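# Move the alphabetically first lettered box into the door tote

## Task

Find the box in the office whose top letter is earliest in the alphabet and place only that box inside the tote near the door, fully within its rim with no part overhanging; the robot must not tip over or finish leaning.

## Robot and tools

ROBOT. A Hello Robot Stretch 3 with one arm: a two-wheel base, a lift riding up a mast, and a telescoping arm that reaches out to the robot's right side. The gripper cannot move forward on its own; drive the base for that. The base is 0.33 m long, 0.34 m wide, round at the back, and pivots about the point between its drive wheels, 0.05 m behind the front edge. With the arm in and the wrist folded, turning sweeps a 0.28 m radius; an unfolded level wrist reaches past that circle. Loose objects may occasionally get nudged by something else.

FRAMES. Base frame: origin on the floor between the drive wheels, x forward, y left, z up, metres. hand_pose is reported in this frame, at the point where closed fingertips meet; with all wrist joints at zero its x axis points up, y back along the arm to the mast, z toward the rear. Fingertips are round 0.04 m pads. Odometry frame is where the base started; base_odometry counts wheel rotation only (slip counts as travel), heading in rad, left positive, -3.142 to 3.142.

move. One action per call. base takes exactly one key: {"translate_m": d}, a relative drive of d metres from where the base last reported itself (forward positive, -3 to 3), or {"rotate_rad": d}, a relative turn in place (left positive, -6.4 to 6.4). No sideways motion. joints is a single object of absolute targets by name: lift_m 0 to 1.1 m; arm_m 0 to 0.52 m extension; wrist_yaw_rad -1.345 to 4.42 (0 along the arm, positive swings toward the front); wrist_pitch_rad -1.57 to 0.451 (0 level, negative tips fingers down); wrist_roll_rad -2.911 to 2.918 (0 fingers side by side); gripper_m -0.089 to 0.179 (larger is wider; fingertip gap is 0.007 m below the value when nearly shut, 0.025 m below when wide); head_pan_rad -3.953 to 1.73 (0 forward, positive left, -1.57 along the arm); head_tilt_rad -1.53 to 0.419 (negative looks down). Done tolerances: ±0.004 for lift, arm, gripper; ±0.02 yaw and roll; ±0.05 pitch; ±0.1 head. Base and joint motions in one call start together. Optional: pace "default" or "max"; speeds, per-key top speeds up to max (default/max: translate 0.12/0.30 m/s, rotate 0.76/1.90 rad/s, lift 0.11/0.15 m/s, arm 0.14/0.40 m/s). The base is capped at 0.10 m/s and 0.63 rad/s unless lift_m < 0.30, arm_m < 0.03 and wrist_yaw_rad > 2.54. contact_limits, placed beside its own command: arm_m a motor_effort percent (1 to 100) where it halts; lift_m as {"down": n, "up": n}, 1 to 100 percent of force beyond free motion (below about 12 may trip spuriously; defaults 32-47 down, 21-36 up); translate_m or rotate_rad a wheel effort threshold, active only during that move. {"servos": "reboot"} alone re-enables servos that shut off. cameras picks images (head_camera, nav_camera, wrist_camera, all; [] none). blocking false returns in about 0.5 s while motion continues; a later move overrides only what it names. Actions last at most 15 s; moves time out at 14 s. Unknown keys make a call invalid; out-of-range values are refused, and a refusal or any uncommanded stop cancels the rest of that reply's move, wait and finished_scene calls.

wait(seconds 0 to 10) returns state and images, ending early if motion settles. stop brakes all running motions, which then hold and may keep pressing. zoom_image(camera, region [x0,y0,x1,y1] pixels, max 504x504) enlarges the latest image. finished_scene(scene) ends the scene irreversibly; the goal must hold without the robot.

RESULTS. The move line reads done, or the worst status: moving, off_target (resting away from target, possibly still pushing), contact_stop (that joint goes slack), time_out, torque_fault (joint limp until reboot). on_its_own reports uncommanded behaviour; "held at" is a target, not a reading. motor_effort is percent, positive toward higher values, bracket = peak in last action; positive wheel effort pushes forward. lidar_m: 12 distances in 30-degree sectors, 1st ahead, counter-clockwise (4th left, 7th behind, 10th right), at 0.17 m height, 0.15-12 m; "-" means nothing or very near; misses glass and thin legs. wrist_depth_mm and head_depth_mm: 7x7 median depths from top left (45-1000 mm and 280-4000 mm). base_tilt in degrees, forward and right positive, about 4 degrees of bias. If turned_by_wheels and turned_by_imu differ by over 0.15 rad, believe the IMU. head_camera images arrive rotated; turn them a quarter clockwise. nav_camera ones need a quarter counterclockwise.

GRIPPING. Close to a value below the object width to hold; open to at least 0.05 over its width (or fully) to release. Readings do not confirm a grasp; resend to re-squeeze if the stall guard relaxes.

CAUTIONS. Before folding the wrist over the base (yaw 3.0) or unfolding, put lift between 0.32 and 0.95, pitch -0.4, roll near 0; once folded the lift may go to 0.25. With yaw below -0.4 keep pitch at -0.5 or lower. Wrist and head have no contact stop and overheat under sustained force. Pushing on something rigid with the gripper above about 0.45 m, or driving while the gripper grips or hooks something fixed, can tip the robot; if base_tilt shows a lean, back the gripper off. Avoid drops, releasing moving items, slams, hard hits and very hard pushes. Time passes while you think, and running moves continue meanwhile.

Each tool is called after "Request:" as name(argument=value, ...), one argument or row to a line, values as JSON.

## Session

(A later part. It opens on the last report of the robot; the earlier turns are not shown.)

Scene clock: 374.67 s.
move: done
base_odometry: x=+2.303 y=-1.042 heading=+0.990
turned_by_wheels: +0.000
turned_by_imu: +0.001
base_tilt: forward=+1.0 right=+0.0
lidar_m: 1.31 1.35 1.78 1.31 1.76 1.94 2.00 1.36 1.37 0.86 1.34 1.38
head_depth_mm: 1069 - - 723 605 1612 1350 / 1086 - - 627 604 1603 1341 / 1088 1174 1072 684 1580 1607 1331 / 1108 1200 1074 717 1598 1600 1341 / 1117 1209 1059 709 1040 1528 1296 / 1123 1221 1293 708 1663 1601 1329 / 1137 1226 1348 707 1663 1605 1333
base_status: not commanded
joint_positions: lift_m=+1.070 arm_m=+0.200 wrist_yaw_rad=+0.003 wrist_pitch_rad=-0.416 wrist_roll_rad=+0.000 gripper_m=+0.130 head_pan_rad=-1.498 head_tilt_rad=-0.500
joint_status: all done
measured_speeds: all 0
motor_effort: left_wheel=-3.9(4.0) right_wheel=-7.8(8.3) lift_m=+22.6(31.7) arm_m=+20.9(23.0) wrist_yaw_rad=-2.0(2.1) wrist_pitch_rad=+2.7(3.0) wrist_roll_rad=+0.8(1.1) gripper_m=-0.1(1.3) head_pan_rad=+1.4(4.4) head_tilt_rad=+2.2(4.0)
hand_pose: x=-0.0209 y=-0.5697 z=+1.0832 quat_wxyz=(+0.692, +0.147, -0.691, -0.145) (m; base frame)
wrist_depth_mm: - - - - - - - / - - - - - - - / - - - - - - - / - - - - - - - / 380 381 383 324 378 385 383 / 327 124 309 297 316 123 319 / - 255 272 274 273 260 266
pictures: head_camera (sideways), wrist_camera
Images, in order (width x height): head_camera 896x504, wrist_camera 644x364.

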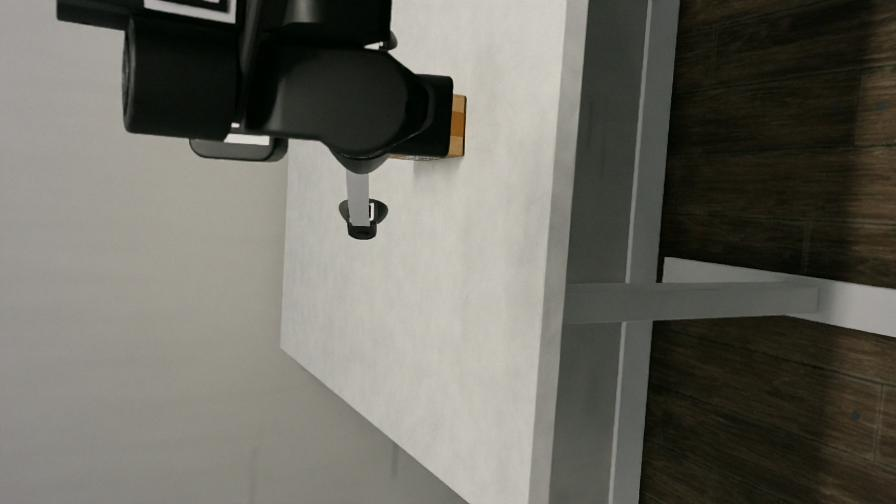

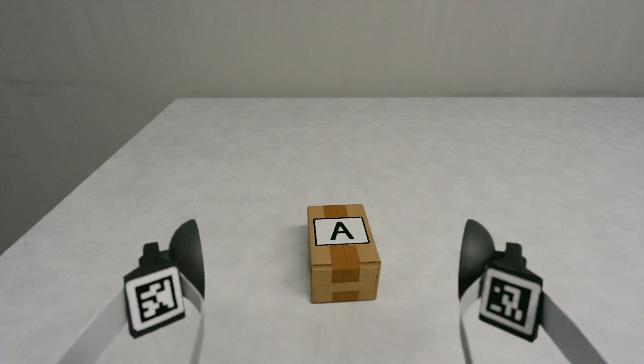

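Request:
move(
  base={"translate_m": -0.015},
  joints={"arm_m": 0.37},
  cameras=["wrist_camera"],
)

Request:
move(
  joints={"lift_m": 0.97, "head_tilt_rad": -0.45},
  speeds={"lift_m": 0.04},
  contact_limits={"lift_m": {"down": 14}},
  cameras=["head_camera", "wrist_camera"],
)

Scene clock: 415.23 s.
move: done
base_odometry: x=+2.295 y=-1.054 heading=+0.990
turned_by_wheels: +0.000
turned_by_imu: +0.001
base_tilt: forward=+1.1 right=-0.1
lidar_m: 1.32 1.36 1.80 1.31 1.76 1.93 1.99 1.34 1.37 0.86 0.87 1.39
head_depth_mm: 395 390 944 719 605 1600 1335 / 1071 420 517 686 603 1602 1332 / 1091 1182 936 682 1592 1609 1339 / 1101 1199 1063 713 1622 1591 1339 / 1110 1209 1058 712 1052 1240 1298 / 1125 1217 1285 710 1639 1603 1333 / 1133 1229 1350 707 1682 1594 1332
base_status: done
joint_positions: lift_m=+1.070 arm_m=+0.370 wrist_yaw_rad=+0.003 wrist_pitch_rad=-0.416 wrist_roll_rad=+0.000 gripper_m=+0.130 head_pan_rad=-1.499 head_tilt_rad=-0.500
joint_status: all done
measured_speeds: all 0
motor_effort: left_wheel=-4.2(8.3) right_wheel=-7.1(10.6) lift_m=+22.3(22.3) arm_m=+20.9(23.3) wrist_yaw_rad=-1.8(2.1) wrist_pitch_rad=+2.5(3.2) wrist_roll_rad=+0.9(1.1) gripper_m=+0.5(1.1) head_pan_rad=-2.9(4.2) head_tilt_rad=+2.7(3.7)
hand_pose: x=-0.0209 y=-0.7397 z=+1.0832 quat_wxyz=(+0.692, +0.147, -0.691, -0.145) (m; base frame)
wrist_depth_mm: - - - - - - - / - - - - - - - / - - - - - - - / - - - - - - - / 378 380 377 381 381 380 381 / 327 124 307 317 319 124 320 / - 257 271 272 273 256 267
pictures: wrist_camera
Images, in order (width x height): wrist_camera 644x364.

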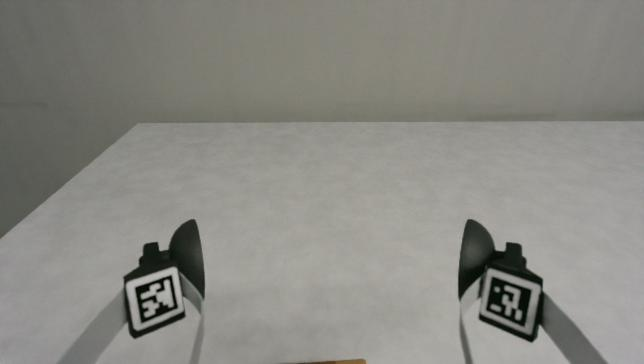

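Scene clock: 418.20 s.
move: done
base_odometry: x=+2.295 y=-1.054 heading=+0.990
turned_by_wheels: +0.000
turned_by_imu: +0.000
base_tilt: forward=+1.0 right=+0.1
lidar_m: 1.33 1.36 1.80 1.31 1.76 1.93 1.99 1.34 1.37 0.86 0.87 1.39
head_depth_mm: 1075 1152 463 451 605 1597 1389 / 1087 1173 454 474 603 1617 1380 / 1095 1177 1231 683 601 1648 1387 / 1106 1192 1249 788 621 1647 1395 / 1112 1203 1244 788 623 1222 1285 / 1124 1209 1298 785 619 1666 1382 / 1133 1231 1323 825 646 1668 1390
base_status: not commanded
joint_positions: lift_m=+0.970 arm_m=+0.370 wrist_yaw_rad=+0.003 wrist_pitch_rad=-0.416 wrist_roll_rad=+0.000 gripper_m=+0.130 head_pan_rad=-1.500 head_tilt_rad=-0.450
joint_status: all done
measured_speeds: all 0
motor_effort: left_wheel=-4.2(4.3) right_wheel=-7.2(7.6) lift_m=+22.4(23.5) arm_m=+19.0(21.0) wrist_yaw_rad=-1.7(2.1) wrist_pitch_rad=+2.5(3.1) wrist_roll_rad=+0.8(1.2) gripper_m=-1.0(1.4) head_pan_rad=-2.9(4.5) head_tilt_rad=+2.1(4.2)
contact_limits: lift_m down 14 (down: maximum 72; up: maximum 65)
hand_pose: x=-0.0209 y=-0.7397 z=+0.9832 quat_wxyz=(+0.692, +0.147, -0.691, -0.145) (m; base frame)
wrist_depth_mm: - - - - - - - / - - - - - - - / 381 387 385 389 389 366 370 / 288 291 292 291 290 293 294 / 230 231 231 233 234 233 234 / 198 125 141 131 182 124 193 / - 121 119 112 119 156 166
pictures: head_camera (sideways), wrist_camera
Images, in order (width x height): head_camera 896x504, wrist_camera 644x364.

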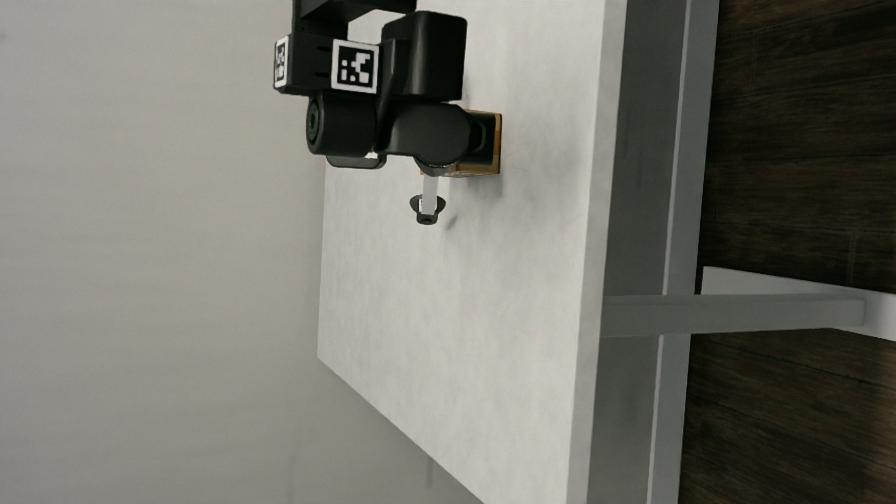

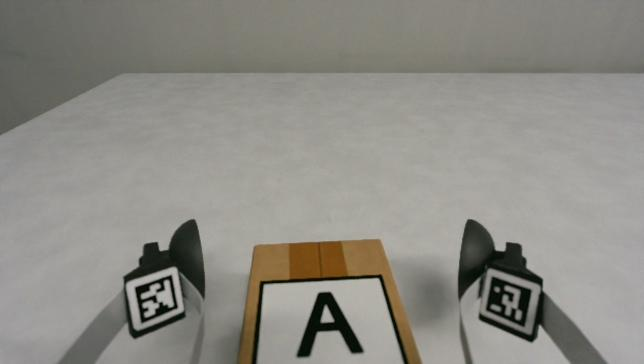

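Request:
move(
  cameras=["wrist_camera"],
)

Scene clock: 449.50 s.
base_odometry: x=+2.295 y=-1.054 heading=+0.990
turned_by_wheels: +0.000
turned_by_imu: +0.000
base_tilt: forward=+0.9 right=-0.2
lidar_m: 1.33 1.36 1.80 1.31 1.77 1.93 1.99 1.34 1.37 0.86 0.87 1.40
head_depth_mm: 1075 1157 463 452 606 1609 1404 / 1083 1169 455 474 603 1628 1384 / 1095 1169 1231 683 602 1623 1379 / 1103 1184 1242 787 624 1638 1381 / 1109 1204 1249 788 623 1218 1288 / 1122 1210 1296 779 622 1676 1382 / 1129 1220 1335 828 644 1654 1376
base_status: not commanded
joint_positions: lift_m=+0.970 arm_m=+0.370 wrist_yaw_rad=+0.003 wrist_pitch_rad=-0.416 wrist_roll_rad=+0.000 gripper_m=+0.130 head_pan_rad=-1.500 head_tilt_rad=-0.450
joint_status: all done
measured_speeds: all 0
motor_effort: left_wheel=-4.0(4.3) right_wheel=-7.4(7.6) lift_m=+30.4(23.5) arm_m=+16.2(21.0) wrist_yaw_rad=-1.6(2.1) wrist_pitch_rad=+2.6(3.1) wrist_roll_rad=+0.9(1.2) gripper_m=+0.2(1.4) head_pan_rad=-4.1(4.5) head_tilt_rad=+3.1(4.2)
contact_limits: lift_m down 14 (down: maximum 72; up: maximum 65)
hand_pose: x=-0.0209 y=-0.7397 z=+0.9832 quat_wxyz=(+0.692, +0.147, -0.691, -0.145) (m; base frame)
wrist_depth_mm: - - - - - - - / - - - - - - - / 383 386 386 390 393 368 367 / 289 290 289 292 294 293 295 / 230 231 232 234 234 234 234 / 200 125 140 131 182 124 195 / - 120 119 112 119 157 166
pictures: wrist_camera
Images, in order (width x height): wrist_camera 644x364.

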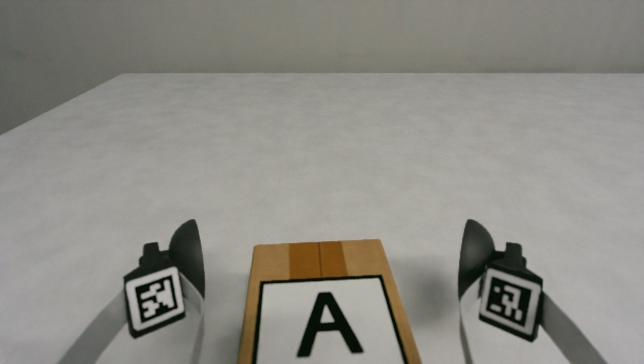

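Request:
move(
  joints={"lift_m": 0.90},
  speeds={"lift_m": 0.03},
  contact_limits={"lift_m": {"down": 14}},
  cameras=["wrist_camera"],
)

Scene clock: 454.03 s.
move: done
base_odometry: x=+2.295 y=-1.054 heading=+0.990
turned_by_wheels: +0.000
turned_by_imu: +0.001
base_tilt: forward=+0.8 right=-0.7
lidar_m: 1.33 1.36 1.80 1.31 1.76 1.93 1.99 1.34 1.37 0.86 0.87 1.40
head_depth_mm: 1096 1170 1215 472 568 1601 1403 / 1087 1165 1223 487 572 1634 1392 / 1103 1193 1242 695 607 1629 1379 / 1109 1208 1260 805 633 1644 1397 / 1115 1214 1268 802 630 1246 1296 / 1129 1222 1307 797 630 1681 1393 / 1136 1231 1332 842 656 1667 1389
base_status: not commanded
joint_positions: lift_m=+0.900 arm_m=+0.370 wrist_yaw_rad=+0.005 wrist_pitch_rad=-0.255 wrist_roll_rad=+0.008 gripper_m=+0.130 head_pan_rad=-1.500 head_tilt_rad=-0.450
joint_status: all done
measured_speeds: all 0
on_its_own: wrist_pitch_rad is at rest, and its effort (-26.4) is outside its rest range (-8 to +12)
motor_effort: left_wheel=-1.4(4.4) right_wheel=-2.2(7.5) lift_m=+5.7(27.8) arm_m=+10.9(15.3) wrist_yaw_rad=-3.9(4.2) wrist_pitch_rad=-26.4(27.2) wrist_roll_rad=-1.8(2.2) gripper_m=-1.6(2.0) head_pan_rad=-2.7(4.7) head_tilt_rad=+1.9(3.7)
contact_limits: lift_m down 14 (down: maximum 72; up: maximum 65)
hand_pose: x=-0.0203 y=-0.7568 z=+0.9507 quat_wxyz=(+0.699, +0.092, -0.704, -0.089) (m; base frame)
wrist_depth_mm: - - - - - - - / - - - - - - - / - - - - - - - / 297 300 296 296 294 290 292 / 213 212 122 115 210 209 209 / 165 125 89 89 94 124 164 / - 125 - 73 - 126 134
pictures: wrist_camera
Images, in order (width x height): wrist_camera 644x364.

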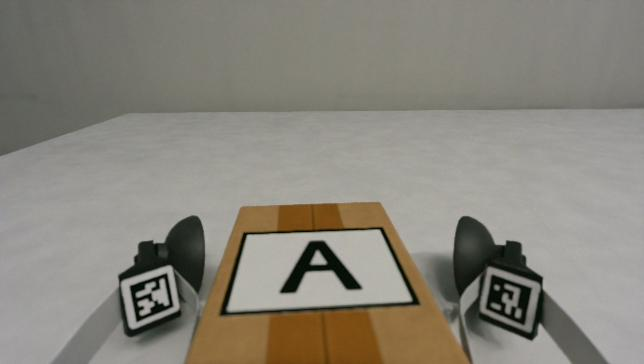

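Request:
move(
  joints={"lift_m": 0.947},
  cameras=[],
)

Request:
move(
  joints={"arm_m": 0.335},
  cameras=["wrist_camera"],
)

Scene clock: 471.77 s.
move: done
base_odometry: x=+2.295 y=-1.054 heading=+0.990
turned_by_wheels: +0.000
turned_by_imu: +0.000
base_tilt: forward=+0.9 right=-0.1
lidar_m: 1.33 1.36 1.80 1.31 1.77 1.93 1.99 1.34 1.37 0.86 0.87 1.40
head_depth_mm: 1078 1159 1215 455 606 1599 1403 / 1089 1168 1219 482 604 1622 1390 / 1092 1176 1228 683 601 1641 1386 / 1103 1189 1247 792 627 1636 1381 / 1114 1194 1257 789 622 1526 1287 / 1118 1207 1304 783 622 1672 1379 / 1134 1216 1326 827 646 1661 1378
base_status: not commanded
joint_positions: lift_m=+0.947 arm_m=+0.370 wrist_yaw_rad=+0.003 wrist_pitch_rad=-0.254 wrist_roll_rad=+0.005 gripper_m=+0.130 head_pan_rad=-1.501 head_tilt_rad=-0.449
joint_status: all done
measured_speeds: all 0
on_its_own: wrist_pitch_rad is held at -0.238, not at your -0.400, by its stall guard, which is not easing now
motor_effort: left_wheel=+3.5(3.7) right_wheel=-1.5(2.0) lift_m=+30.6(31.5) arm_m=-20.2(20.5) wrist_yaw_rad=-2.4(3.2) wrist_pitch_rad=+2.5(6.0) wrist_roll_rad=-0.7(3.0) gripper_m=-1.2(1.2) head_pan_rad=-0.3(3.0) head_tilt_rad=-2.9(3.3)
hand_pose: x=-0.0207 y=-0.7569 z=+0.9980 quat_wxyz=(+0.700, +0.091, -0.703, -0.089) (m; base frame)
wrist_depth_mm: - - - - - - - / - - - - - - - / - - - - - - - / 379 380 382 359 382 355 362 / 275 277 279 280 281 280 280 / 217 125 149 145 219 123 221 / - 168 124 119 175 167 174
pictures: none
No camera images: "cameras" was empty.

Scene clock: 473.07 s.
move: done
base_odometry: x=+2.295 y=-1.054 heading=+0.990
turned_by_wheels: +0.000
turned_by_imu: +0.000
base_tilt: forward=+0.8 right=-0.3
lidar_m: 1.33 1.36 1.80 1.31 1.76 1.92 1.99 1.34 1.36 0.86 0.87 1.39
head_depth_mm: 1074 1156 1210 421 581 1610 1397 / 1086 1168 1219 437 579 1626 1390 / 1103 1174 1225 693 603 1632 1379 / 1104 1192 1241 789 623 1641 1394 / 1116 1202 1259 788 620 1521 1272 / 1119 1210 1294 784 620 1671 1388 / 1141 1215 1321 822 647 1667 1375
base_status: not commanded
joint_positions: lift_m=+0.947 arm_m=+0.335 wrist_yaw_rad=+0.003 wrist_pitch_rad=-0.254 wrist_roll_rad=+0.005 gripper_m=+0.130 head_pan_rad=-1.501 head_tilt_rad=-0.450
joint_status: all done
measured_speeds: all 0
on_its_own: wrist_pitch_rad is held at -0.238, not at your -0.400, by its stall guard, which is not easing now
motor_effort: left_wheel=+3.6(3.8) right_wheel=-1.3(1.8) lift_m=+29.6(30.7) arm_m=-18.2(22.1) wrist_yaw_rad=-2.1(2.6) wrist_pitch_rad=+2.5(3.2) wrist_roll_rad=-0.8(1.1) gripper_m=-0.2(1.2) head_pan_rad=-1.8(2.4) head_tilt_rad=-2.8(3.0)
hand_pose: x=-0.0207 y=-0.7219 z=+0.9979 quat_wxyz=(+0.700, +0.091, -0.703, -0.089) (m; base frame)
wrist_depth_mm: - - - - - - - / - - - - - - - / - - - - - - - / 378 386 383 360 387 361 363 / 277 280 278 278 281 280 281 / 219 124 159 145 220 124 220 / - 168 168 120 130 169 175
pictures: wrist_camera
Images, in order (width x height): wrist_camera 644x364.

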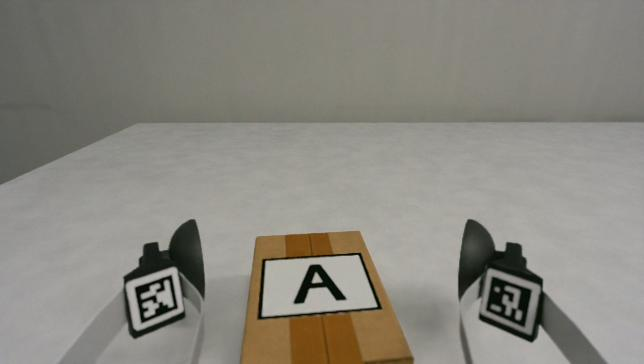

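Request:
move(
  joints={"wrist_pitch_rad": -0.42},
  cameras=["wrist_camera"],
)

Request:
move(
  joints={"gripper_m": 0.02},
  cameras=["wrist_camera"],
)

Scene clock: 477.73 s.
move: done
base_odometry: x=+2.295 y=-1.054 heading=+0.990
turned_by_wheels: +0.000
turned_by_imu: +0.001
base_tilt: forward=+0.9 right=-0.1
lidar_m: 1.32 1.36 1.80 1.31 1.77 1.92 2.00 1.34 1.37 0.86 0.86 1.40
head_depth_mm: 1080 1166 1204 421 581 1606 1398 / 1086 1169 1214 436 579 1617 1390 / 1090 1181 1236 684 602 1635 1376 / 1103 1195 1247 792 625 1644 1385 / 1110 1203 1245 786 623 1543 1280 / 1125 1212 1287 783 620 1672 1387 / 1138 1218 1321 825 645 1673 1380
base_status: not commanded
joint_positions: lift_m=+0.947 arm_m=+0.335 wrist_yaw_rad=+0.002 wrist_pitch_rad=-0.403 wrist_roll_rad=+0.007 gripper_m=+0.130 head_pan_rad=-1.501 head_tilt_rad=-0.450
joint_status: all done
measured_speeds: all 0
motor_effort: left_wheel=+3.6(3.6) right_wheel=-1.4(1.9) lift_m=+27.1(28.3) arm_m=+1.9(1.9) wrist_yaw_rad=-1.1(2.4) wrist_pitch_rad=-3.4(4.5) wrist_roll_rad=-1.5(1.7) gripper_m=-0.8(1.4) head_pan_rad=-0.9(1.4) head_tilt_rad=-2.2(3.0)
hand_pose: x=-0.0211 y=-0.7063 z=+0.9631 quat_wxyz=(+0.691, +0.142, -0.695, -0.142) (m; base frame)
wrist_depth_mm: - - - - - - - / - - - - - - - / 348 351 353 352 346 349 347 / 257 259 246 161 258 257 257 / 205 206 189 128 196 203 205 / 170 125 143 111 115 123 169 / - 128 136 120 137 136 140
pictures: wrist_camera
Images, in order (width x height): wrist_camera 644x364.

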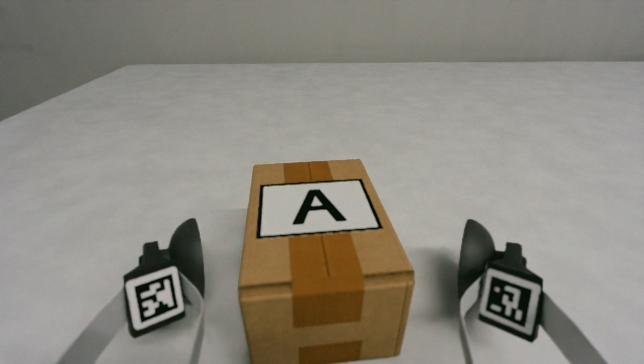

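Scene clock: 479.37 s.
move: done
base_odometry: x=+2.295 y=-1.054 heading=+0.990
turned_by_wheels: +0.000
turned_by_imu: +0.000
base_tilt: forward=+1.0 right=-0.1
lidar_m: 1.33 1.36 1.80 1.31 1.76 1.93 1.99 1.34 1.37 0.86 0.87 1.40
head_depth_mm: 1081 1156 1205 422 583 1601 1388 / 1087 1177 1211 436 578 1628 1396 / 1092 1186 1236 682 600 1643 1382 / 1105 1197 1252 791 623 1637 1387 / 1114 1200 1251 788 622 1535 1288 / 1119 1212 1300 783 620 1674 1379 / 1132 1226 1337 824 644 1671 1388
base_status: not commanded
joint_positions: lift_m=+0.947 arm_m=+0.335 wrist_yaw_rad=+0.010 wrist_pitch_rad=-0.400 wrist_roll_rad=+0.007 gripper_m=+0.021 head_pan_rad=-1.501 head_tilt_rad=-0.450
joint_status: all done
measured_speeds: all 0
motor_effort: left_wheel=+3.7(3.8) right_wheel=-1.8(1.9) lift_m=+22.6(27.1) arm_m=+11.3(11.3) wrist_yaw_rad=-8.4(8.7) wrist_pitch_rad=-3.9(4.3) wrist_roll_rad=-1.5(1.8) gripper_m=-22.0(98.2) head_pan_rad=+0.3(1.7) head_tilt_rad=-2.1(3.4)
hand_pose: x=-0.0192 y=-0.7066 z=+0.9638 quat_wxyz=(+0.692, +0.144, -0.694, -0.138) (m; base frame)
wrist_depth_mm: - - - - - - - / - - - - - - - / 357 354 351 356 355 353 350 / 262 260 236 164 261 259 262 / 207 207 156 130 155 207 207 / 171 172 123 122 128 170 164 / 146 112 138 138 142 141 145
pictures: wrist_camera
Images, in order (width x height): wrist_camera 644x364.

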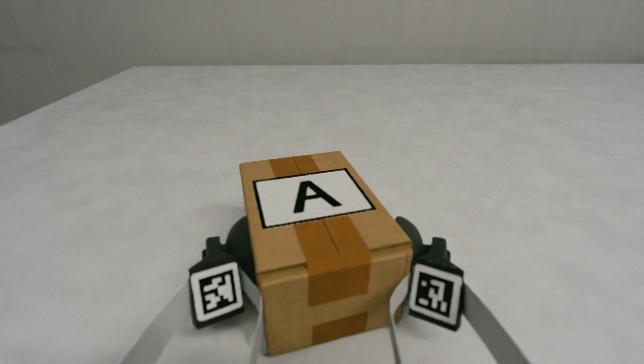

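Request:
move(
  joints={"lift_m": 1.04},
  cameras=["wrist_camera"],
)

Scene clock: 482.47 s.
move: done
base_odometry: x=+2.295 y=-1.054 heading=+0.990
turned_by_wheels: +0.000
turned_by_imu: +0.000
base_tilt: forward=+1.0 right=-0.3
lidar_m: 1.33 1.36 1.80 1.31 1.77 1.93 1.99 1.34 1.37 0.86 0.87 1.39
head_depth_mm: 1070 379 383 800 605 1610 1399 / 1087 1130 410 716 603 1624 1393 / 1098 1174 1161 752 626 1632 1379 / 1105 1188 1248 794 622 1632 1389 / 1114 1201 1257 787 620 1528 1281 / 1128 1206 1294 784 621 1670 1381 / 1138 1216 1323 824 647 1663 1391
base_status: not commanded
joint_positions: lift_m=+1.040 arm_m=+0.335 wrist_yaw_rad=+0.004 wrist_pitch_rad=-0.444 wrist_roll_rad=+0.004 gripper_m=+0.021 head_pan_rad=-1.501 head_tilt_rad=-0.450
joint_status: all done
measured_speeds: all 0
motor_effort: left_wheel=+3.6(3.8) right_wheel=-1.8(1.9) lift_m=+30.1(32.7) arm_m=+19.4(21.5) wrist_yaw_rad=-2.9(9.0) wrist_pitch_rad=+4.6(4.6) wrist_roll_rad=-0.7(1.6) gripper_m=-22.6(23.5) head_pan_rad=+0.4(1.8) head_tilt_rad=-2.2(3.6)
hand_pose: x=-0.0207 y=-0.7010 z=+1.0468 quat_wxyz=(+0.689, +0.157, -0.691, -0.155) (m; base frame)
wrist_depth_mm: - - - - - - - / - - - - - - - / - - - - - - - / 378 400 361 166 378 399 383 / 318 322 152 130 152 321 322 / 270 270 123 121 128 270 269 / 231 220 226 136 226 232 232
pictures: wrist_camera
Images, in order (width x height): wrist_camera 644x364.

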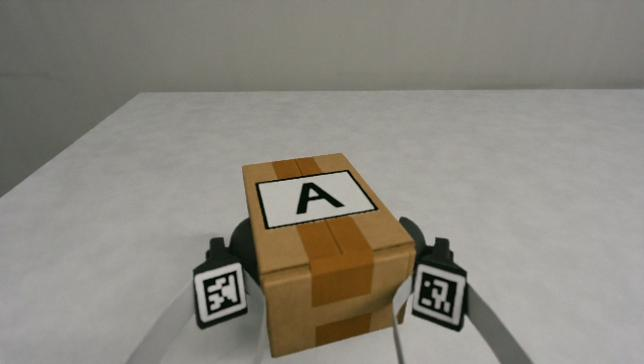

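Request:
move(
  joints={"arm_m": 0.02},
  speeds={"arm_m": 0.2},
  cameras=["wrist_camera"],
)

Request:
move(
  joints={"wrist_yaw_rad": 1.57, "head_pan_rad": 0.0},
  base={"translate_m": 0.55},
  cameras=["wrist_camera", "nav_camera"],
)

Scene clock: 522.83 s.
move: done
base_odometry: x=+2.295 y=-1.054 heading=+0.990
turned_by_wheels: +0.000
turned_by_imu: +0.001
base_tilt: forward=+1.0 right=-0.2
lidar_m: 1.32 1.36 1.80 1.31 1.76 1.92 1.99 1.34 1.37 0.86 0.86 1.39
head_depth_mm: 1077 1158 1213 - - - - / 1089 1174 1221 - - - - / 1098 1184 1232 842 380 - 1382 / 1107 1185 1246 791 624 1642 1391 / 1111 1194 1262 789 621 1530 1288 / 1124 1213 1289 783 622 1674 1376 / 1138 1219 1324 825 648 1687 1374
base_status: not commanded
joint_positions: lift_m=+1.040 arm_m=+0.020 wrist_yaw_rad=+0.003 wrist_pitch_rad=-0.445 wrist_roll_rad=+0.004 gripper_m=+0.021 head_pan_rad=-1.501 head_tilt_rad=-0.450
joint_status: all done
measured_speeds: all 0
motor_effort: left_wheel=+3.5(3.8) right_wheel=-1.7(2.1) lift_m=+23.1(24.2) arm_m=-20.2(22.1) wrist_yaw_rad=-2.4(2.9) wrist_pitch_rad=+4.4(4.8) wrist_roll_rad=-0.8(0.8) gripper_m=-21.0(22.8) head_pan_rad=+2.1(3.4) head_tilt_rad=-2.2(3.2)
hand_pose: x=-0.0208 y=-0.3859 z=+1.0468 quat_wxyz=(+0.689, +0.157, -0.691, -0.155) (m; base frame)
wrist_depth_mm: - - - - - - - / - - - - - - - / - - - - - - - / 404 400 363 165 383 399 384 / 322 325 152 131 152 335 334 / - - 123 121 128 - - / - - - 138 - - -
pictures: wrist_camera
Images, in order (width x height): wrist_camera 644x364.

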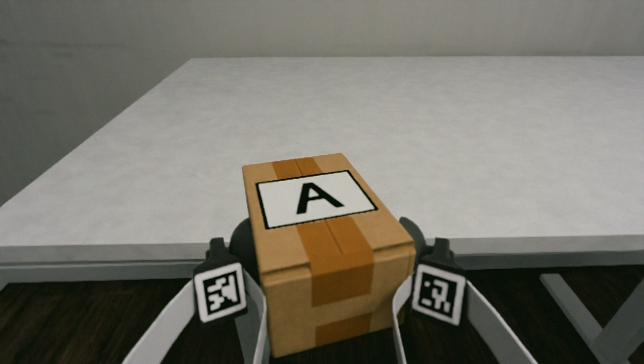

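Scene clock: 529.43 s.
move: done
base_odometry: x=+2.597 y=-0.595 heading=+0.990
turned_by_wheels: +0.000
turned_by_imu: +0.000
base_tilt: forward=+1.1 right=-0.1
lidar_m: 0.78 0.80 1.06 1.31 1.67 2.38 2.53 1.79 0.89 1.27 1.17 0.82
head_depth_mm: 625 669 732 802 893 987 1109 / 632 681 735 805 873 994 1117 / 632 681 739 809 874 991 1115 / 633 682 738 807 877 1002 1131 / 635 682 741 809 879 997 1123 / 637 686 741 812 883 1008 1134 / 637 688 743 814 881 1006 1126
base_status: done
joint_positions: lift_m=+1.040 arm_m=+0.020 wrist_yaw_rad=+1.567 wrist_pitch_rad=-0.445 wrist_roll_rad=+0.004 gripper_m=+0.021 head_pan_rad=+0.000 head_tilt_rad=-0.450
joint_status: all done
measured_speeds: all 0
motor_effort: left_wheel=+10.5(14.8) right_wheel=-0.9(14.1) lift_m=+29.7(29.8) arm_m=-16.6(20.6) wrist_yaw_rad=+3.4(7.0) wrist_pitch_rad=+4.2(4.9) wrist_roll_rad=-0.5(0.9) gripper_m=-22.4(22.8) head_pan_rad=-2.5(4.8) head_tilt_rad=-2.7(2.9)
hand_pose: x=+0.1996 y=-0.1660 z=+1.0468 quat_wxyz=(+0.598, +0.598, -0.380, +0.375) (m; base frame)
wrist_depth_mm: 600 612 618 626 - - - / 663 662 678 684 - - - / 707 714 732 725 - - - / - - 166 166 - - - / - - 143 131 131 - - / - - 123 121 128 - - / - - - 137 - - -
pictures: nav_camera (sideways), wrist_camera
Images, in order (width x height): nav_camera 672x504, wrist_camera 644x364.

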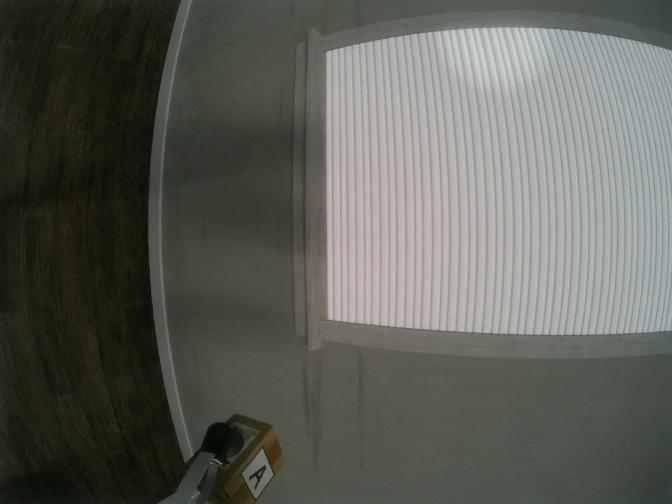

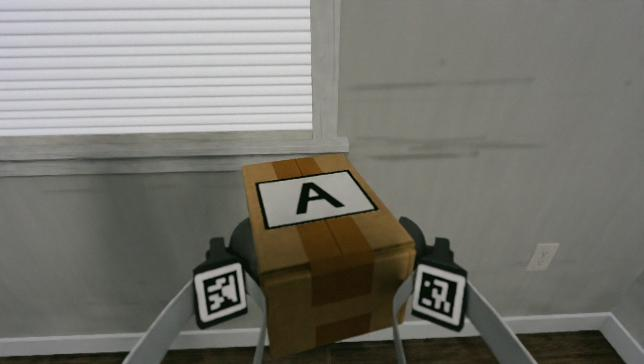

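Request:
move(
  base={"translate_m": 0.1},
  joints={"lift_m": 0.6},
  pace="max",
  cameras=[],
)

Request:
move(
  base={"rotate_rad": 1.571},
  joints={"lift_m": 0.4, "arm_m": 0.0},
  cameras=["nav_camera", "head_camera"],
)

Scene clock: 539.00 s.
move: done
base_odometry: x=+2.652 y=-0.511 heading=+0.990
turned_by_wheels: +0.000
turned_by_imu: +0.001
base_tilt: forward=+1.0 right=-0.2
lidar_m: 0.68 0.70 0.92 1.34 1.33 1.76 3.07 1.88 0.94 1.27 1.02 0.72
head_depth_mm: 540 577 624 682 745 854 959 / 544 587 638 694 744 860 967 / 547 588 637 696 746 864 973 / 548 588 638 698 758 863 970 / 548 591 641 700 760 863 980 / 549 590 642 700 756 870 972 / 550 590 646 702 757 871 974
base_status: done
joint_positions: lift_m=+0.600 arm_m=+0.020 wrist_yaw_rad=+1.567 wrist_pitch_rad=-0.445 wrist_roll_rad=+0.004 gripper_m=+0.021 head_pan_rad=+0.000 head_tilt_rad=-0.450
joint_status: all done
measured_speeds: all 0
motor_effort: left_wheel=+9.2(15.5) right_wheel=+0.4(6.2) lift_m=+22.6(27.7) arm_m=-12.9(15.5) wrist_yaw_rad=+2.8(3.9) wrist_pitch_rad=+4.5(4.8) wrist_roll_rad=-0.5(0.8) gripper_m=-21.2(22.4) head_pan_rad=-3.7(4.4) head_tilt_rad=-1.1(2.6)
hand_pose: x=+0.1995 y=-0.1660 z=+0.6066 quat_wxyz=(+0.598, +0.598, -0.379, +0.375) (m; base frame)
wrist_depth_mm: - - - - - - - / - - - - - - - / - - - - - - - / - - 166 166 - - - / - - 143 130 130 - - / 816 - 123 122 128 853 826 / 764 710 712 138 731 739 739
pictures: none
No camera images: "cameras" was empty.

Scene clock: 542.60 s.
move: done
base_odometry: x=+2.652 y=-0.511 heading=+2.561
turned_by_wheels: +1.570
turned_by_imu: +1.566
base_tilt: forward=+0.9 right=-0.3
lidar_m: 1.41 1.33 1.74 2.62 1.93 0.93 1.27 1.04 0.73 0.68 0.70 0.91
head_depth_mm: 2184 2119 2172 2142 1990 1705 1388 / 3028 3190 3121 2797 2138 1674 1389 / 3042 3227 3540 2936 2136 1684 1378 / 3012 3237 3512 2929 2124 1672 1380 / 2989 3287 3502 2937 2133 1660 1385 / 1338 1371 1375 1561 1786 1681 1382 / 1483 1594 1756 1696 1998 1666 1375
base_status: done
joint_positions: lift_m=+0.400 arm_m=+0.002 wrist_yaw_rad=+1.567 wrist_pitch_rad=-0.445 wrist_roll_rad=+0.004 gripper_m=+0.021 head_pan_rad=+0.000 head_tilt_rad=-0.450
joint_status: all done
joint sent to its limit — arm_m, lower limit.
measured_speeds: all 0
motor_effort: left_wheel=-11.1(13.7) right_wheel=+11.0(16.3) lift_m=+21.6(23.9) arm_m=-20.0(22.0) wrist_yaw_rad=+3.0(3.7) wrist_pitch_rad=+4.5(5.0) wrist_roll_rad=-0.7(0.8) gripper_m=-21.2(22.7) head_pan_rad=-2.4(4.1) head_tilt_rad=-0.4(2.6)
hand_pose: x=+0.1995 y=-0.1477 z=+0.4066 quat_wxyz=(+0.598, +0.598, -0.379, +0.375) (m; base frame)
wrist_depth_mm: - - - - - - - / - - - - - - - / - - - - - - - / 919 953 895 166 930 901 - / 746 770 149 131 154 736 - / 648 655 123 121 128 635 604 / 552 521 518 137 546 541 532
pictures: head_camera (sideways), nav_camera (sideways)
Images, in order (width x height): head_camera 896x504, nav_camera 672x504.

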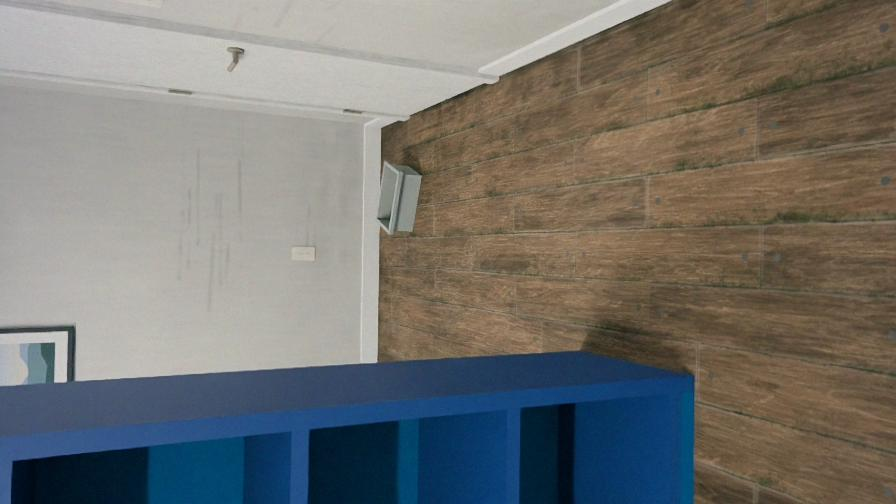

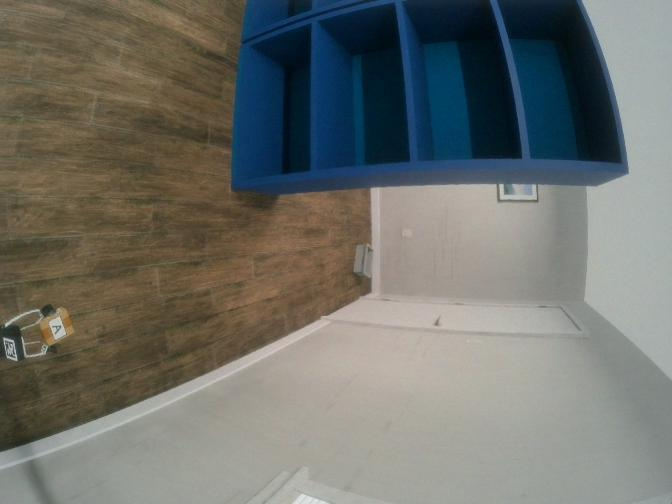

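Request:
move(
  joints={"wrist_yaw_rad": 2.62, "arm_m": 0.005, "lift_m": 0.38},
  cameras=["wrist_camera"],
)

Request:
move(
  joints={"lift_m": 0.28},
  cameras=["nav_camera"],
)

Scene clock: 553.17 s.
move: done
base_odometry: x=+2.652 y=-0.511 heading=+2.561
turned_by_wheels: +0.000
turned_by_imu: +0.001
base_tilt: forward=+0.9 right=+0.0
lidar_m: 1.41 1.34 1.74 2.63 1.93 0.93 1.27 1.04 0.72 0.68 0.70 0.91
head_depth_mm: 2132 2131 2188 2161 1996 1676 1391 / 2998 3121 3140 2839 2144 1680 1398 / 3018 3258 3497 2939 2130 1692 1383 / 3009 3260 3592 2896 2119 1676 1386 / 3037 3249 3426 2931 2124 1666 1390 / 1350 1364 1384 1553 1789 1673 1385 / 1480 1606 1741 1690 1979 1669 1384
base_status: not commanded
joint_positions: lift_m=+0.380 arm_m=+0.005 wrist_yaw_rad=+2.617 wrist_pitch_rad=-0.445 wrist_roll_rad=+0.004 gripper_m=+0.021 head_pan_rad=+0.000 head_tilt_rad=-0.450
joint_status: all done
measured_speeds: all 0
motor_effort: left_wheel=-10.9(11.3) right_wheel=+10.6(11.1) lift_m=+25.2(25.2) arm_m=+21.0(22.7) wrist_yaw_rad=+3.2(8.3) wrist_pitch_rad=+4.4(4.8) wrist_roll_rad=-0.7(0.8) gripper_m=-21.0(22.6) head_pan_rad=-2.6(3.9) head_tilt_rad=-1.6(2.0)
hand_pose: x=+0.0894 y=+0.0411 z=+0.3866 quat_wxyz=(+0.330, +0.708, -0.028, +0.624) (m; base frame)
wrist_depth_mm: - - - - - - - / - - - - - - - / - - - - - - - / 914 897 871 166 908 913 880 / 738 739 148 130 155 717 726 / 593 620 123 121 128 607 611 / 202 504 510 137 514 530 532
pictures: wrist_camera
Images, in order (width x height): wrist_camera 644x364.

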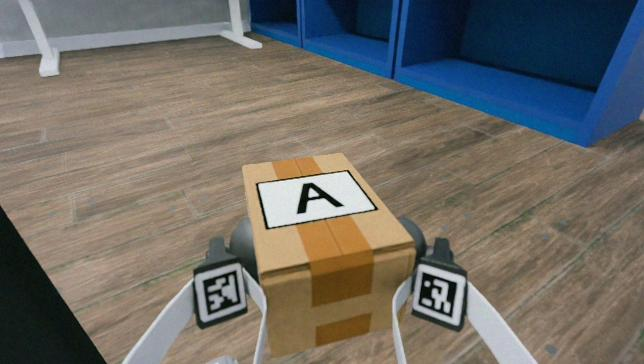

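Scene clock: 554.90 s.
move: done
base_odometry: x=+2.652 y=-0.511 heading=+2.561
turned_by_wheels: +0.000
turned_by_imu: +0.000
base_tilt: forward=+1.1 right=+0.0
lidar_m: 1.41 1.33 1.74 2.63 1.93 0.93 1.27 1.04 0.72 0.68 0.70 0.92
head_depth_mm: 2156 2109 2149 2114 2007 1697 1397 / 2941 3192 3159 2769 2139 1679 1379 / 3022 3225 3482 2920 2135 1687 1380 / 3005 3250 3524 2932 2127 1690 1390 / 3013 3268 3565 2895 2113 1677 1384 / 1350 1371 1386 1564 1797 1669 1376 / 1479 1612 1751 1709 1983 1657 1381
base_status: not commanded
joint_positions: lift_m=+0.280 arm_m=+0.005 wrist_yaw_rad=+2.617 wrist_pitch_rad=-0.445 wrist_roll_rad=+0.004 gripper_m=+0.021 head_pan_rad=+0.000 head_tilt_rad=-0.450
joint_status: all done
measured_speeds: all 0
motor_effort: left_wheel=-10.9(11.1) right_wheel=+9.9(10.8) lift_m=+22.0(23.9) arm_m=+19.3(21.3) wrist_yaw_rad=+3.1(3.8) wrist_pitch_rad=+4.4(4.9) wrist_roll_rad=-0.8(0.8) gripper_m=-21.6(22.5) head_pan_rad=-2.9(3.6) head_tilt_rad=-0.7(2.3)
hand_pose: x=+0.0894 y=+0.0411 z=+0.2866 quat_wxyz=(+0.330, +0.708, -0.028, +0.624) (m; base frame)
wrist_depth_mm: - - - - - - - / - - - - - - - / 968 957 956 947 935 934 914 / 731 745 687 166 730 751 718 / 592 596 149 131 154 588 582 / 487 498 123 122 128 500 490 / 202 110 258 137 420 430 428
pictures: nav_camera (sideways)
Images, in order (width x height): nav_camera 672x504.

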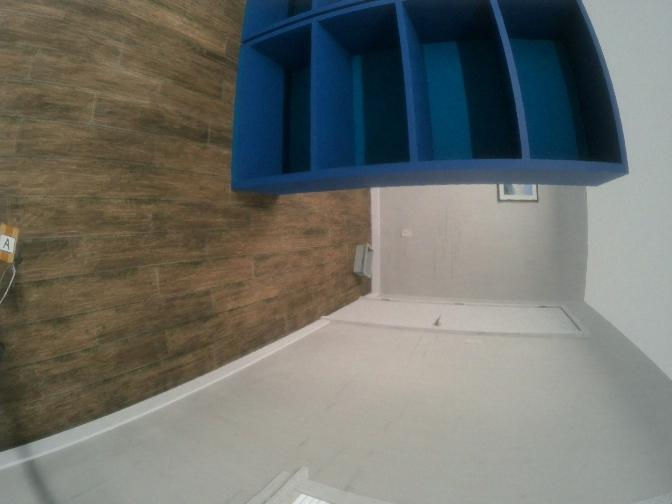

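Request:
move(
  base={"translate_m": 2.6},
  joints={"head_pan_rad": -0.3, "head_tilt_rad": -0.7},
  pace="max",
  cameras=["head_camera"],
)

Scene clock: 575.93 s.
move: done
base_odometry: x=+0.478 y=+0.915 heading=+2.561
turned_by_wheels: +0.000
turned_by_imu: -0.002
base_tilt: forward=+0.9 right=-0.3
lidar_m: 0.91 0.93 1.22 2.64 1.25 0.94 2.73 0.79 0.53 0.50 0.51 0.67
head_depth_mm: 799 840 895 951 969 1051 1138 / 858 963 1062 1176 1276 1315 1207 / 834 932 1071 1246 1497 1385 1191 / 810 903 1034 1202 1439 1381 1195 / 787 881 993 1147 1363 1384 1201 / 767 854 962 1108 1302 1374 1183 / 749 832 931 1061 1239 1362 1211
base_status: done
joint_positions: lift_m=+0.280 arm_m=+0.005 wrist_yaw_rad=+2.617 wrist_pitch_rad=-0.445 wrist_roll_rad=+0.004 gripper_m=+0.021 head_pan_rad=-0.300 head_tilt_rad=-0.699
joint_status: all done
measured_speeds: all 0
motor_effort: left_wheel=+4.8(12.7) right_wheel=-0.6(17.0) lift_m=+30.2(31.4) arm_m=+8.6(17.1) wrist_yaw_rad=+3.3(3.6) wrist_pitch_rad=+4.3(4.9) wrist_roll_rad=-0.4(0.8) gripper_m=-21.2(22.8) head_pan_rad=+3.2(5.1) head_tilt_rad=+0.5(5.2)
hand_pose: x=+0.0893 y=+0.0412 z=+0.2866 quat_wxyz=(+0.330, +0.708, -0.028, +0.624) (m; base frame)
wrist_depth_mm: - - - - - - - / - - - - - - - / 952 971 951 986 972 857 - / 737 730 695 166 719 728 695 / 591 588 149 130 155 593 483 / 480 496 123 121 128 494 409 / 201 110 258 137 421 432 386
pictures: head_camera (sideways)
Images, in order (width x height): head_camera 896x504.

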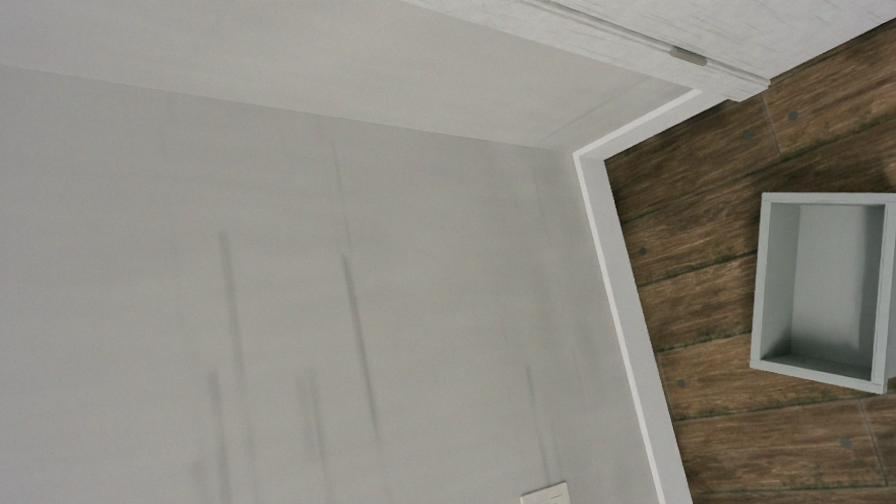

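Request:
move(
  base={"rotate_rad": 1.571},
  joints={"lift_m": 0.45, "head_pan_rad": -1.5, "head_tilt_rad": -0.9},
  pace="max",
  cameras=[],
)

Request:
move(
  base={"translate_m": -0.08},
  joints={"wrist_yaw_rad": 0.0, "wrist_pitch_rad": -1.0},
  cameras=["wrist_camera", "head_camera"],
)

Scene clock: 597.33 s.
move: done
base_odometry: x=+0.478 y=+0.915 heading=-2.152
turned_by_wheels: +1.571
turned_by_imu: +1.566
base_tilt: forward=+1.0 right=-0.1
lidar_m: 2.62 1.27 0.93 1.32 0.81 0.53 0.50 0.51 0.66 0.91 0.93 1.20
head_depth_mm: 820 949 1125 1383 1405 1264 1136 / 822 956 1126 1401 1418 1244 536 / 829 961 1140 1412 1413 1254 580 / 834 964 1150 1410 1408 1238 616 / 833 969 1161 1435 1413 1261 1136 / 842 974 1173 1446 1413 1263 1128 / 845 985 1174 1466 1429 1257 1135
base_status: done
joint_positions: lift_m=+0.450 arm_m=+0.005 wrist_yaw_rad=+2.617 wrist_pitch_rad=-0.446 wrist_roll_rad=+0.004 gripper_m=+0.021 head_pan_rad=-1.504 head_tilt_rad=-0.900
joint_status: all done
measured_speeds: all 0
motor_effort: left_wheel=-9.6(15.3) right_wheel=+8.5(15.4) lift_m=+26.4(34.1) arm_m=-9.7(9.7) wrist_yaw_rad=+2.3(3.4) wrist_pitch_rad=+4.6(5.0) wrist_roll_rad=-0.8(0.8) gripper_m=-21.8(22.6) head_pan_rad=+2.5(5.2) head_tilt_rad=-4.9(9.4)
hand_pose: x=+0.0892 y=+0.0411 z=+0.4564 quat_wxyz=(+0.330, +0.708, -0.028, +0.624) (m; base frame)
wrist_depth_mm: - - - - - - - / - - - - - - - / - - - - - - - / - - - 166 - - - / 840 838 147 131 152 834 812 / 676 709 123 122 128 699 693 / 200 575 564 138 593 597 598
pictures: none
No camera images: "cameras" was empty.

Scene clock: 599.67 s.
move: done
base_odometry: x=+0.522 y=+0.982 heading=-2.152
turned_by_wheels: +0.000
turned_by_imu: +0.001
base_tilt: forward=+1.0 right=-0.3
lidar_m: 2.71 1.26 0.97 2.48 0.69 0.45 0.42 0.43 0.55 0.92 0.94 1.21
head_depth_mm: 827 953 1121 1392 1389 1249 1126 / 832 963 1141 1399 1414 1238 535 / 836 968 1150 1416 1415 1255 559 / 839 968 1160 1424 1412 1243 1116 / 840 975 1167 1442 1419 1246 1132 / 847 983 1172 1458 1425 1255 1138 / 853 996 1183 1479 1423 1259 1136
base_status: done
joint_positions: lift_m=+0.450 arm_m=+0.005 wrist_yaw_rad=+0.004 wrist_pitch_rad=-1.011 wrist_roll_rad=+0.004 gripper_m=+0.021 head_pan_rad=-1.501 head_tilt_rad=-0.900
joint_status: all done
measured_speeds: all 0
motor_effort: left_wheel=-12.7(17.0) right_wheel=+3.6(5.5) lift_m=+21.2(26.6) arm_m=-19.4(20.7) wrist_yaw_rad=-2.2(5.0) wrist_pitch_rad=+1.8(5.2) wrist_roll_rad=-0.6(0.8) gripper_m=-21.8(22.6) head_pan_rad=+3.6(4.4) head_tilt_rad=-4.9(6.1)
hand_pose: x=-0.0212 y=-0.2657 z=+0.3588 quat_wxyz=(+0.618, +0.343, -0.619, -0.342) (m; base frame)
wrist_depth_mm: 714 719 715 725 715 699 378 / 658 674 645 679 657 635 453 / 615 625 483 - 602 607 - / 578 567 550 165 552 557 480 / 540 539 149 130 154 532 467 / 502 505 123 122 128 493 447 / 469 457 456 137 466 464 455
pictures: head_camera (sideways), wrist_camera
Images, in order (width x height): head_camera 896x504, wrist_camera 644x364.

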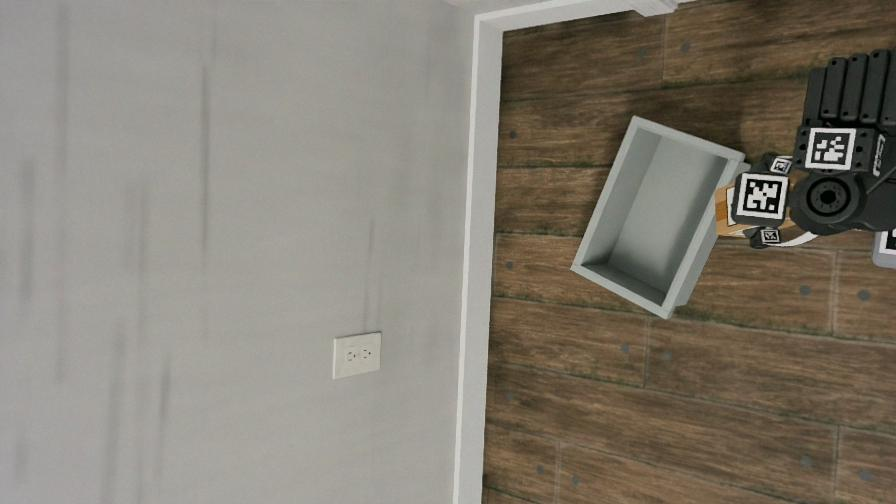

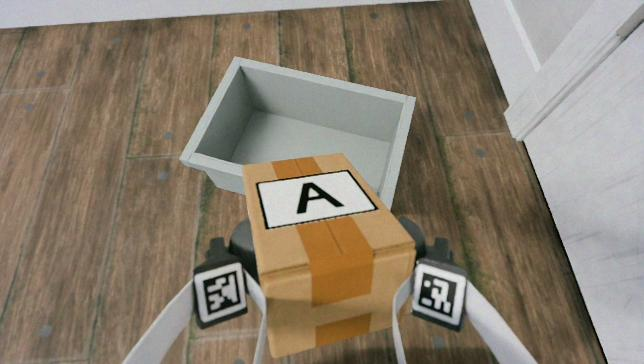

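Request:
move(
  base={"translate_m": 0.025},
  joints={"wrist_pitch_rad": -1.15, "arm_m": 0.235},
  cameras=["wrist_camera", "head_camera"],
)

Scene clock: 618.23 s.
move: done
base_odometry: x=+0.508 y=+0.961 heading=-2.152
turned_by_wheels: +0.000
turned_by_imu: +0.001
base_tilt: forward=+0.9 right=-0.1
lidar_m: 2.68 1.27 0.95 2.62 0.72 0.47 0.45 0.45 0.59 0.92 0.93 1.21
head_depth_mm: 818 956 1138 1387 1415 1252 1113 / 829 956 1134 1398 687 620 547 / 830 966 1147 1412 719 1222 1133 / 836 970 1159 1429 1408 1244 1132 / 841 978 1163 1443 1411 1263 1141 / 848 978 1174 1464 1422 1258 1144 / 852 989 1188 1473 1432 1246 1133
base_status: done
joint_positions: lift_m=+0.450 arm_m=+0.235 wrist_yaw_rad=+0.003 wrist_pitch_rad=-1.157 wrist_roll_rad=+0.004 gripper_m=+0.021 head_pan_rad=-1.500 head_tilt_rad=-0.900
joint_status: all done
measured_speeds: all 0
motor_effort: left_wheel=+4.2(9.5) right_wheel=+7.1(13.5) lift_m=+24.5(24.5) arm_m=+20.9(23.5) wrist_yaw_rad=-1.9(2.8) wrist_pitch_rad=+1.0(5.1) wrist_roll_rad=-0.3(0.9) gripper_m=-21.2(22.5) head_pan_rad=+2.7(4.1) head_tilt_rad=-5.1(6.1)
hand_pose: x=-0.0214 y=-0.4609 z=+0.3444 quat_wxyz=(+0.592, +0.387, -0.592, -0.387) (m; base frame)
wrist_depth_mm: - 595 595 602 588 583 - / 588 584 581 562 574 562 494 / 553 551 544 554 546 543 480 / 537 530 408 165 521 513 443 / 510 509 149 131 142 499 461 / 481 483 122 121 128 478 468 / 466 464 458 137 450 459 456
pictures: head_camera (sideways), wrist_camera
Images, in order (width x height): head_camera 896x504, wrist_camera 644x364.

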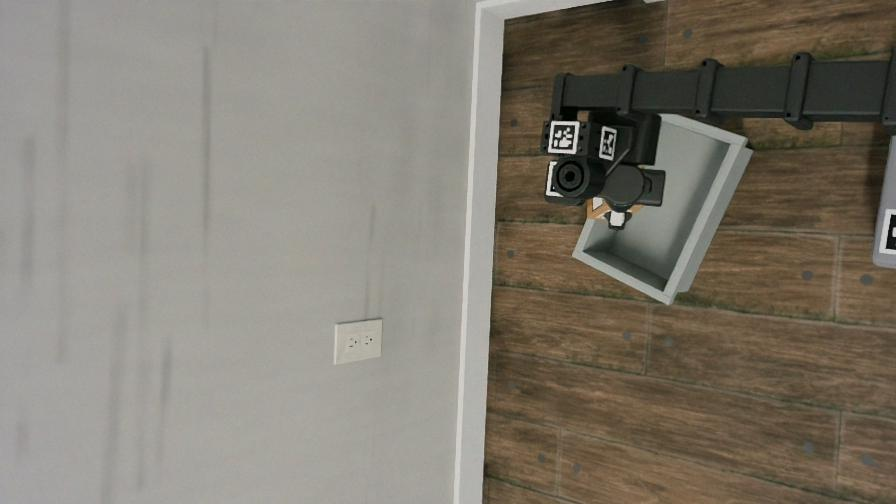

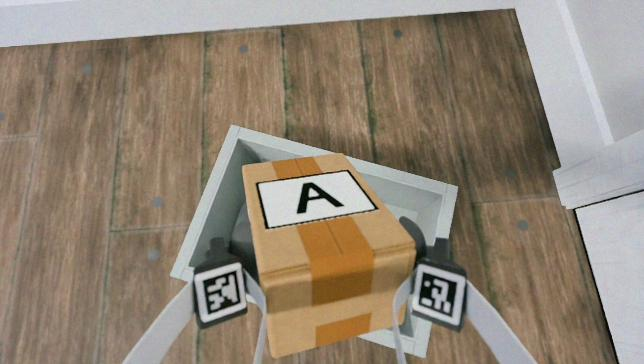

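Request:
move(
  joints={"arm_m": 0.272},
  cameras=[],
)

Request:
move(
  joints={"lift_m": 0.22},
  contact_limits={"lift_m": {"down": 14}},
  cameras=["wrist_camera", "head_camera"],
)

Scene clock: 630.53 s.
move: done
base_odometry: x=+0.508 y=+0.961 heading=-2.152
turned_by_wheels: +0.000
turned_by_imu: +0.001
base_tilt: forward=+0.8 right=-0.1
lidar_m: 2.68 1.27 0.96 2.61 0.72 0.47 0.44 0.45 0.59 0.92 0.93 1.21
head_depth_mm: 823 951 1125 1401 1412 1258 1114 / 829 957 1138 1410 693 622 549 / 832 964 1152 1409 744 1254 1128 / 835 967 1154 1426 1405 1239 1133 / 843 979 1164 1434 1408 1250 1133 / 844 987 1178 1463 1420 1256 1141 / 848 986 1186 1481 1413 1263 1133
base_status: not commanded
joint_positions: lift_m=+0.450 arm_m=+0.272 wrist_yaw_rad=+0.003 wrist_pitch_rad=-1.157 wrist_roll_rad=+0.004 gripper_m=+0.021 head_pan_rad=-1.500 head_tilt_rad=-0.900
joint_status: all done
measured_speeds: all 0
motor_effort: left_wheel=+4.0(4.3) right_wheel=+7.0(7.2) lift_m=+29.1(29.1) arm_m=+20.4(23.6) wrist_yaw_rad=-2.2(2.7) wrist_pitch_rad=+1.2(1.5) wrist_roll_rad=-0.4(0.8) gripper_m=-22.2(22.4) head_pan_rad=+2.4(3.1) head_tilt_rad=-5.8(5.9)
hand_pose: x=-0.0214 y=-0.4978 z=+0.3444 quat_wxyz=(+0.592, +0.387, -0.592, -0.387) (m; base frame)
wrist_depth_mm: - - - 596 600 589 - / 581 584 578 571 569 569 486 / 552 558 556 549 550 541 474 / 525 534 411 165 525 519 484 / 511 497 149 130 142 503 440 / 487 493 122 122 128 479 466 / 468 458 456 136 348 464 452
pictures: none
No camera images: "cameras" was empty.

Scene clock: 633.47 s.
move: done
base_odometry: x=+0.508 y=+0.961 heading=-2.152
turned_by_wheels: +0.000
turned_by_imu: +0.000
base_tilt: forward=+1.0 right=-0.1
lidar_m: 2.69 1.26 0.96 2.61 0.72 0.48 0.45 0.45 0.59 0.48 0.93 1.21
head_depth_mm: 824 950 1129 1397 1411 1264 1133 / 824 956 1143 1408 1411 1206 1088 / 831 961 1144 1414 1417 1144 1133 / 838 966 1161 1433 1420 1246 1136 / 837 974 1165 1451 1424 1254 1136 / 847 980 1178 1454 1423 1256 1138 / 848 991 1178 1467 1420 1253 1132
base_status: not commanded
joint_positions: lift_m=+0.220 arm_m=+0.272 wrist_yaw_rad=+0.003 wrist_pitch_rad=-1.158 wrist_roll_rad=+0.004 gripper_m=+0.021 head_pan_rad=-1.500 head_tilt_rad=-0.900
joint_status: all done
measured_speeds: all 0
motor_effort: left_wheel=+3.9(4.3) right_wheel=+6.7(7.4) lift_m=+21.1(25.1) arm_m=+10.5(20.2) wrist_yaw_rad=-2.3(3.1) wrist_pitch_rad=+1.3(1.6) wrist_roll_rad=-0.6(0.8) gripper_m=-21.7(22.9) head_pan_rad=+0.5(3.4) head_tilt_rad=-4.8(5.9)
contact_limits: lift_m down 14 (down: maximum 72; up: maximum 65)
hand_pose: x=-0.0214 y=-0.4977 z=+0.1143 quat_wxyz=(+0.591, +0.387, -0.592, -0.387) (m; base frame)
wrist_depth_mm: 345 339 339 336 337 335 335 / 322 193 209 196 320 317 317 / 182 - 271 239 199 184 304 / - - 166 166 257 226 180 / - - 143 131 130 - - / - - 122 121 128 - 262 / 174 190 220 134 - - 253
pictures: head_camera (sideways), wrist_camera
Images, in order (width x height): head_camera 896x504, wrist_camera 644x364.

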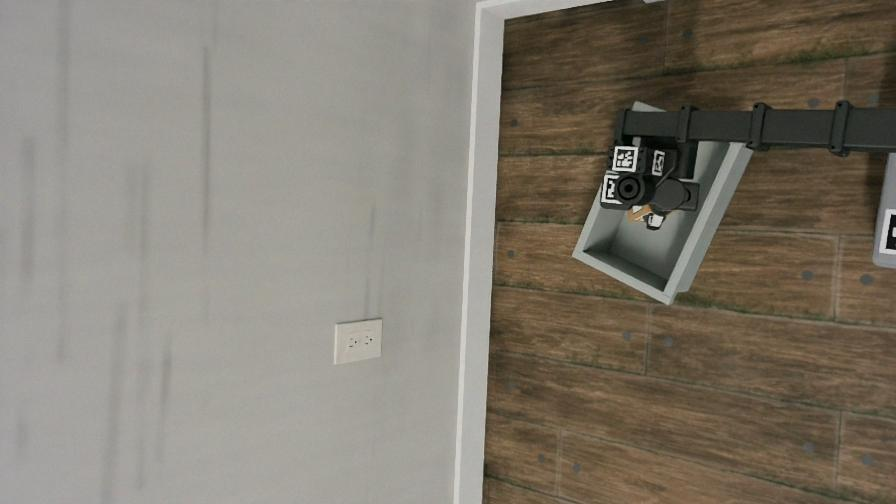

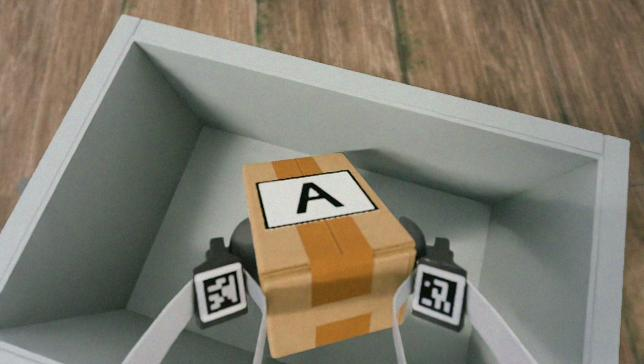

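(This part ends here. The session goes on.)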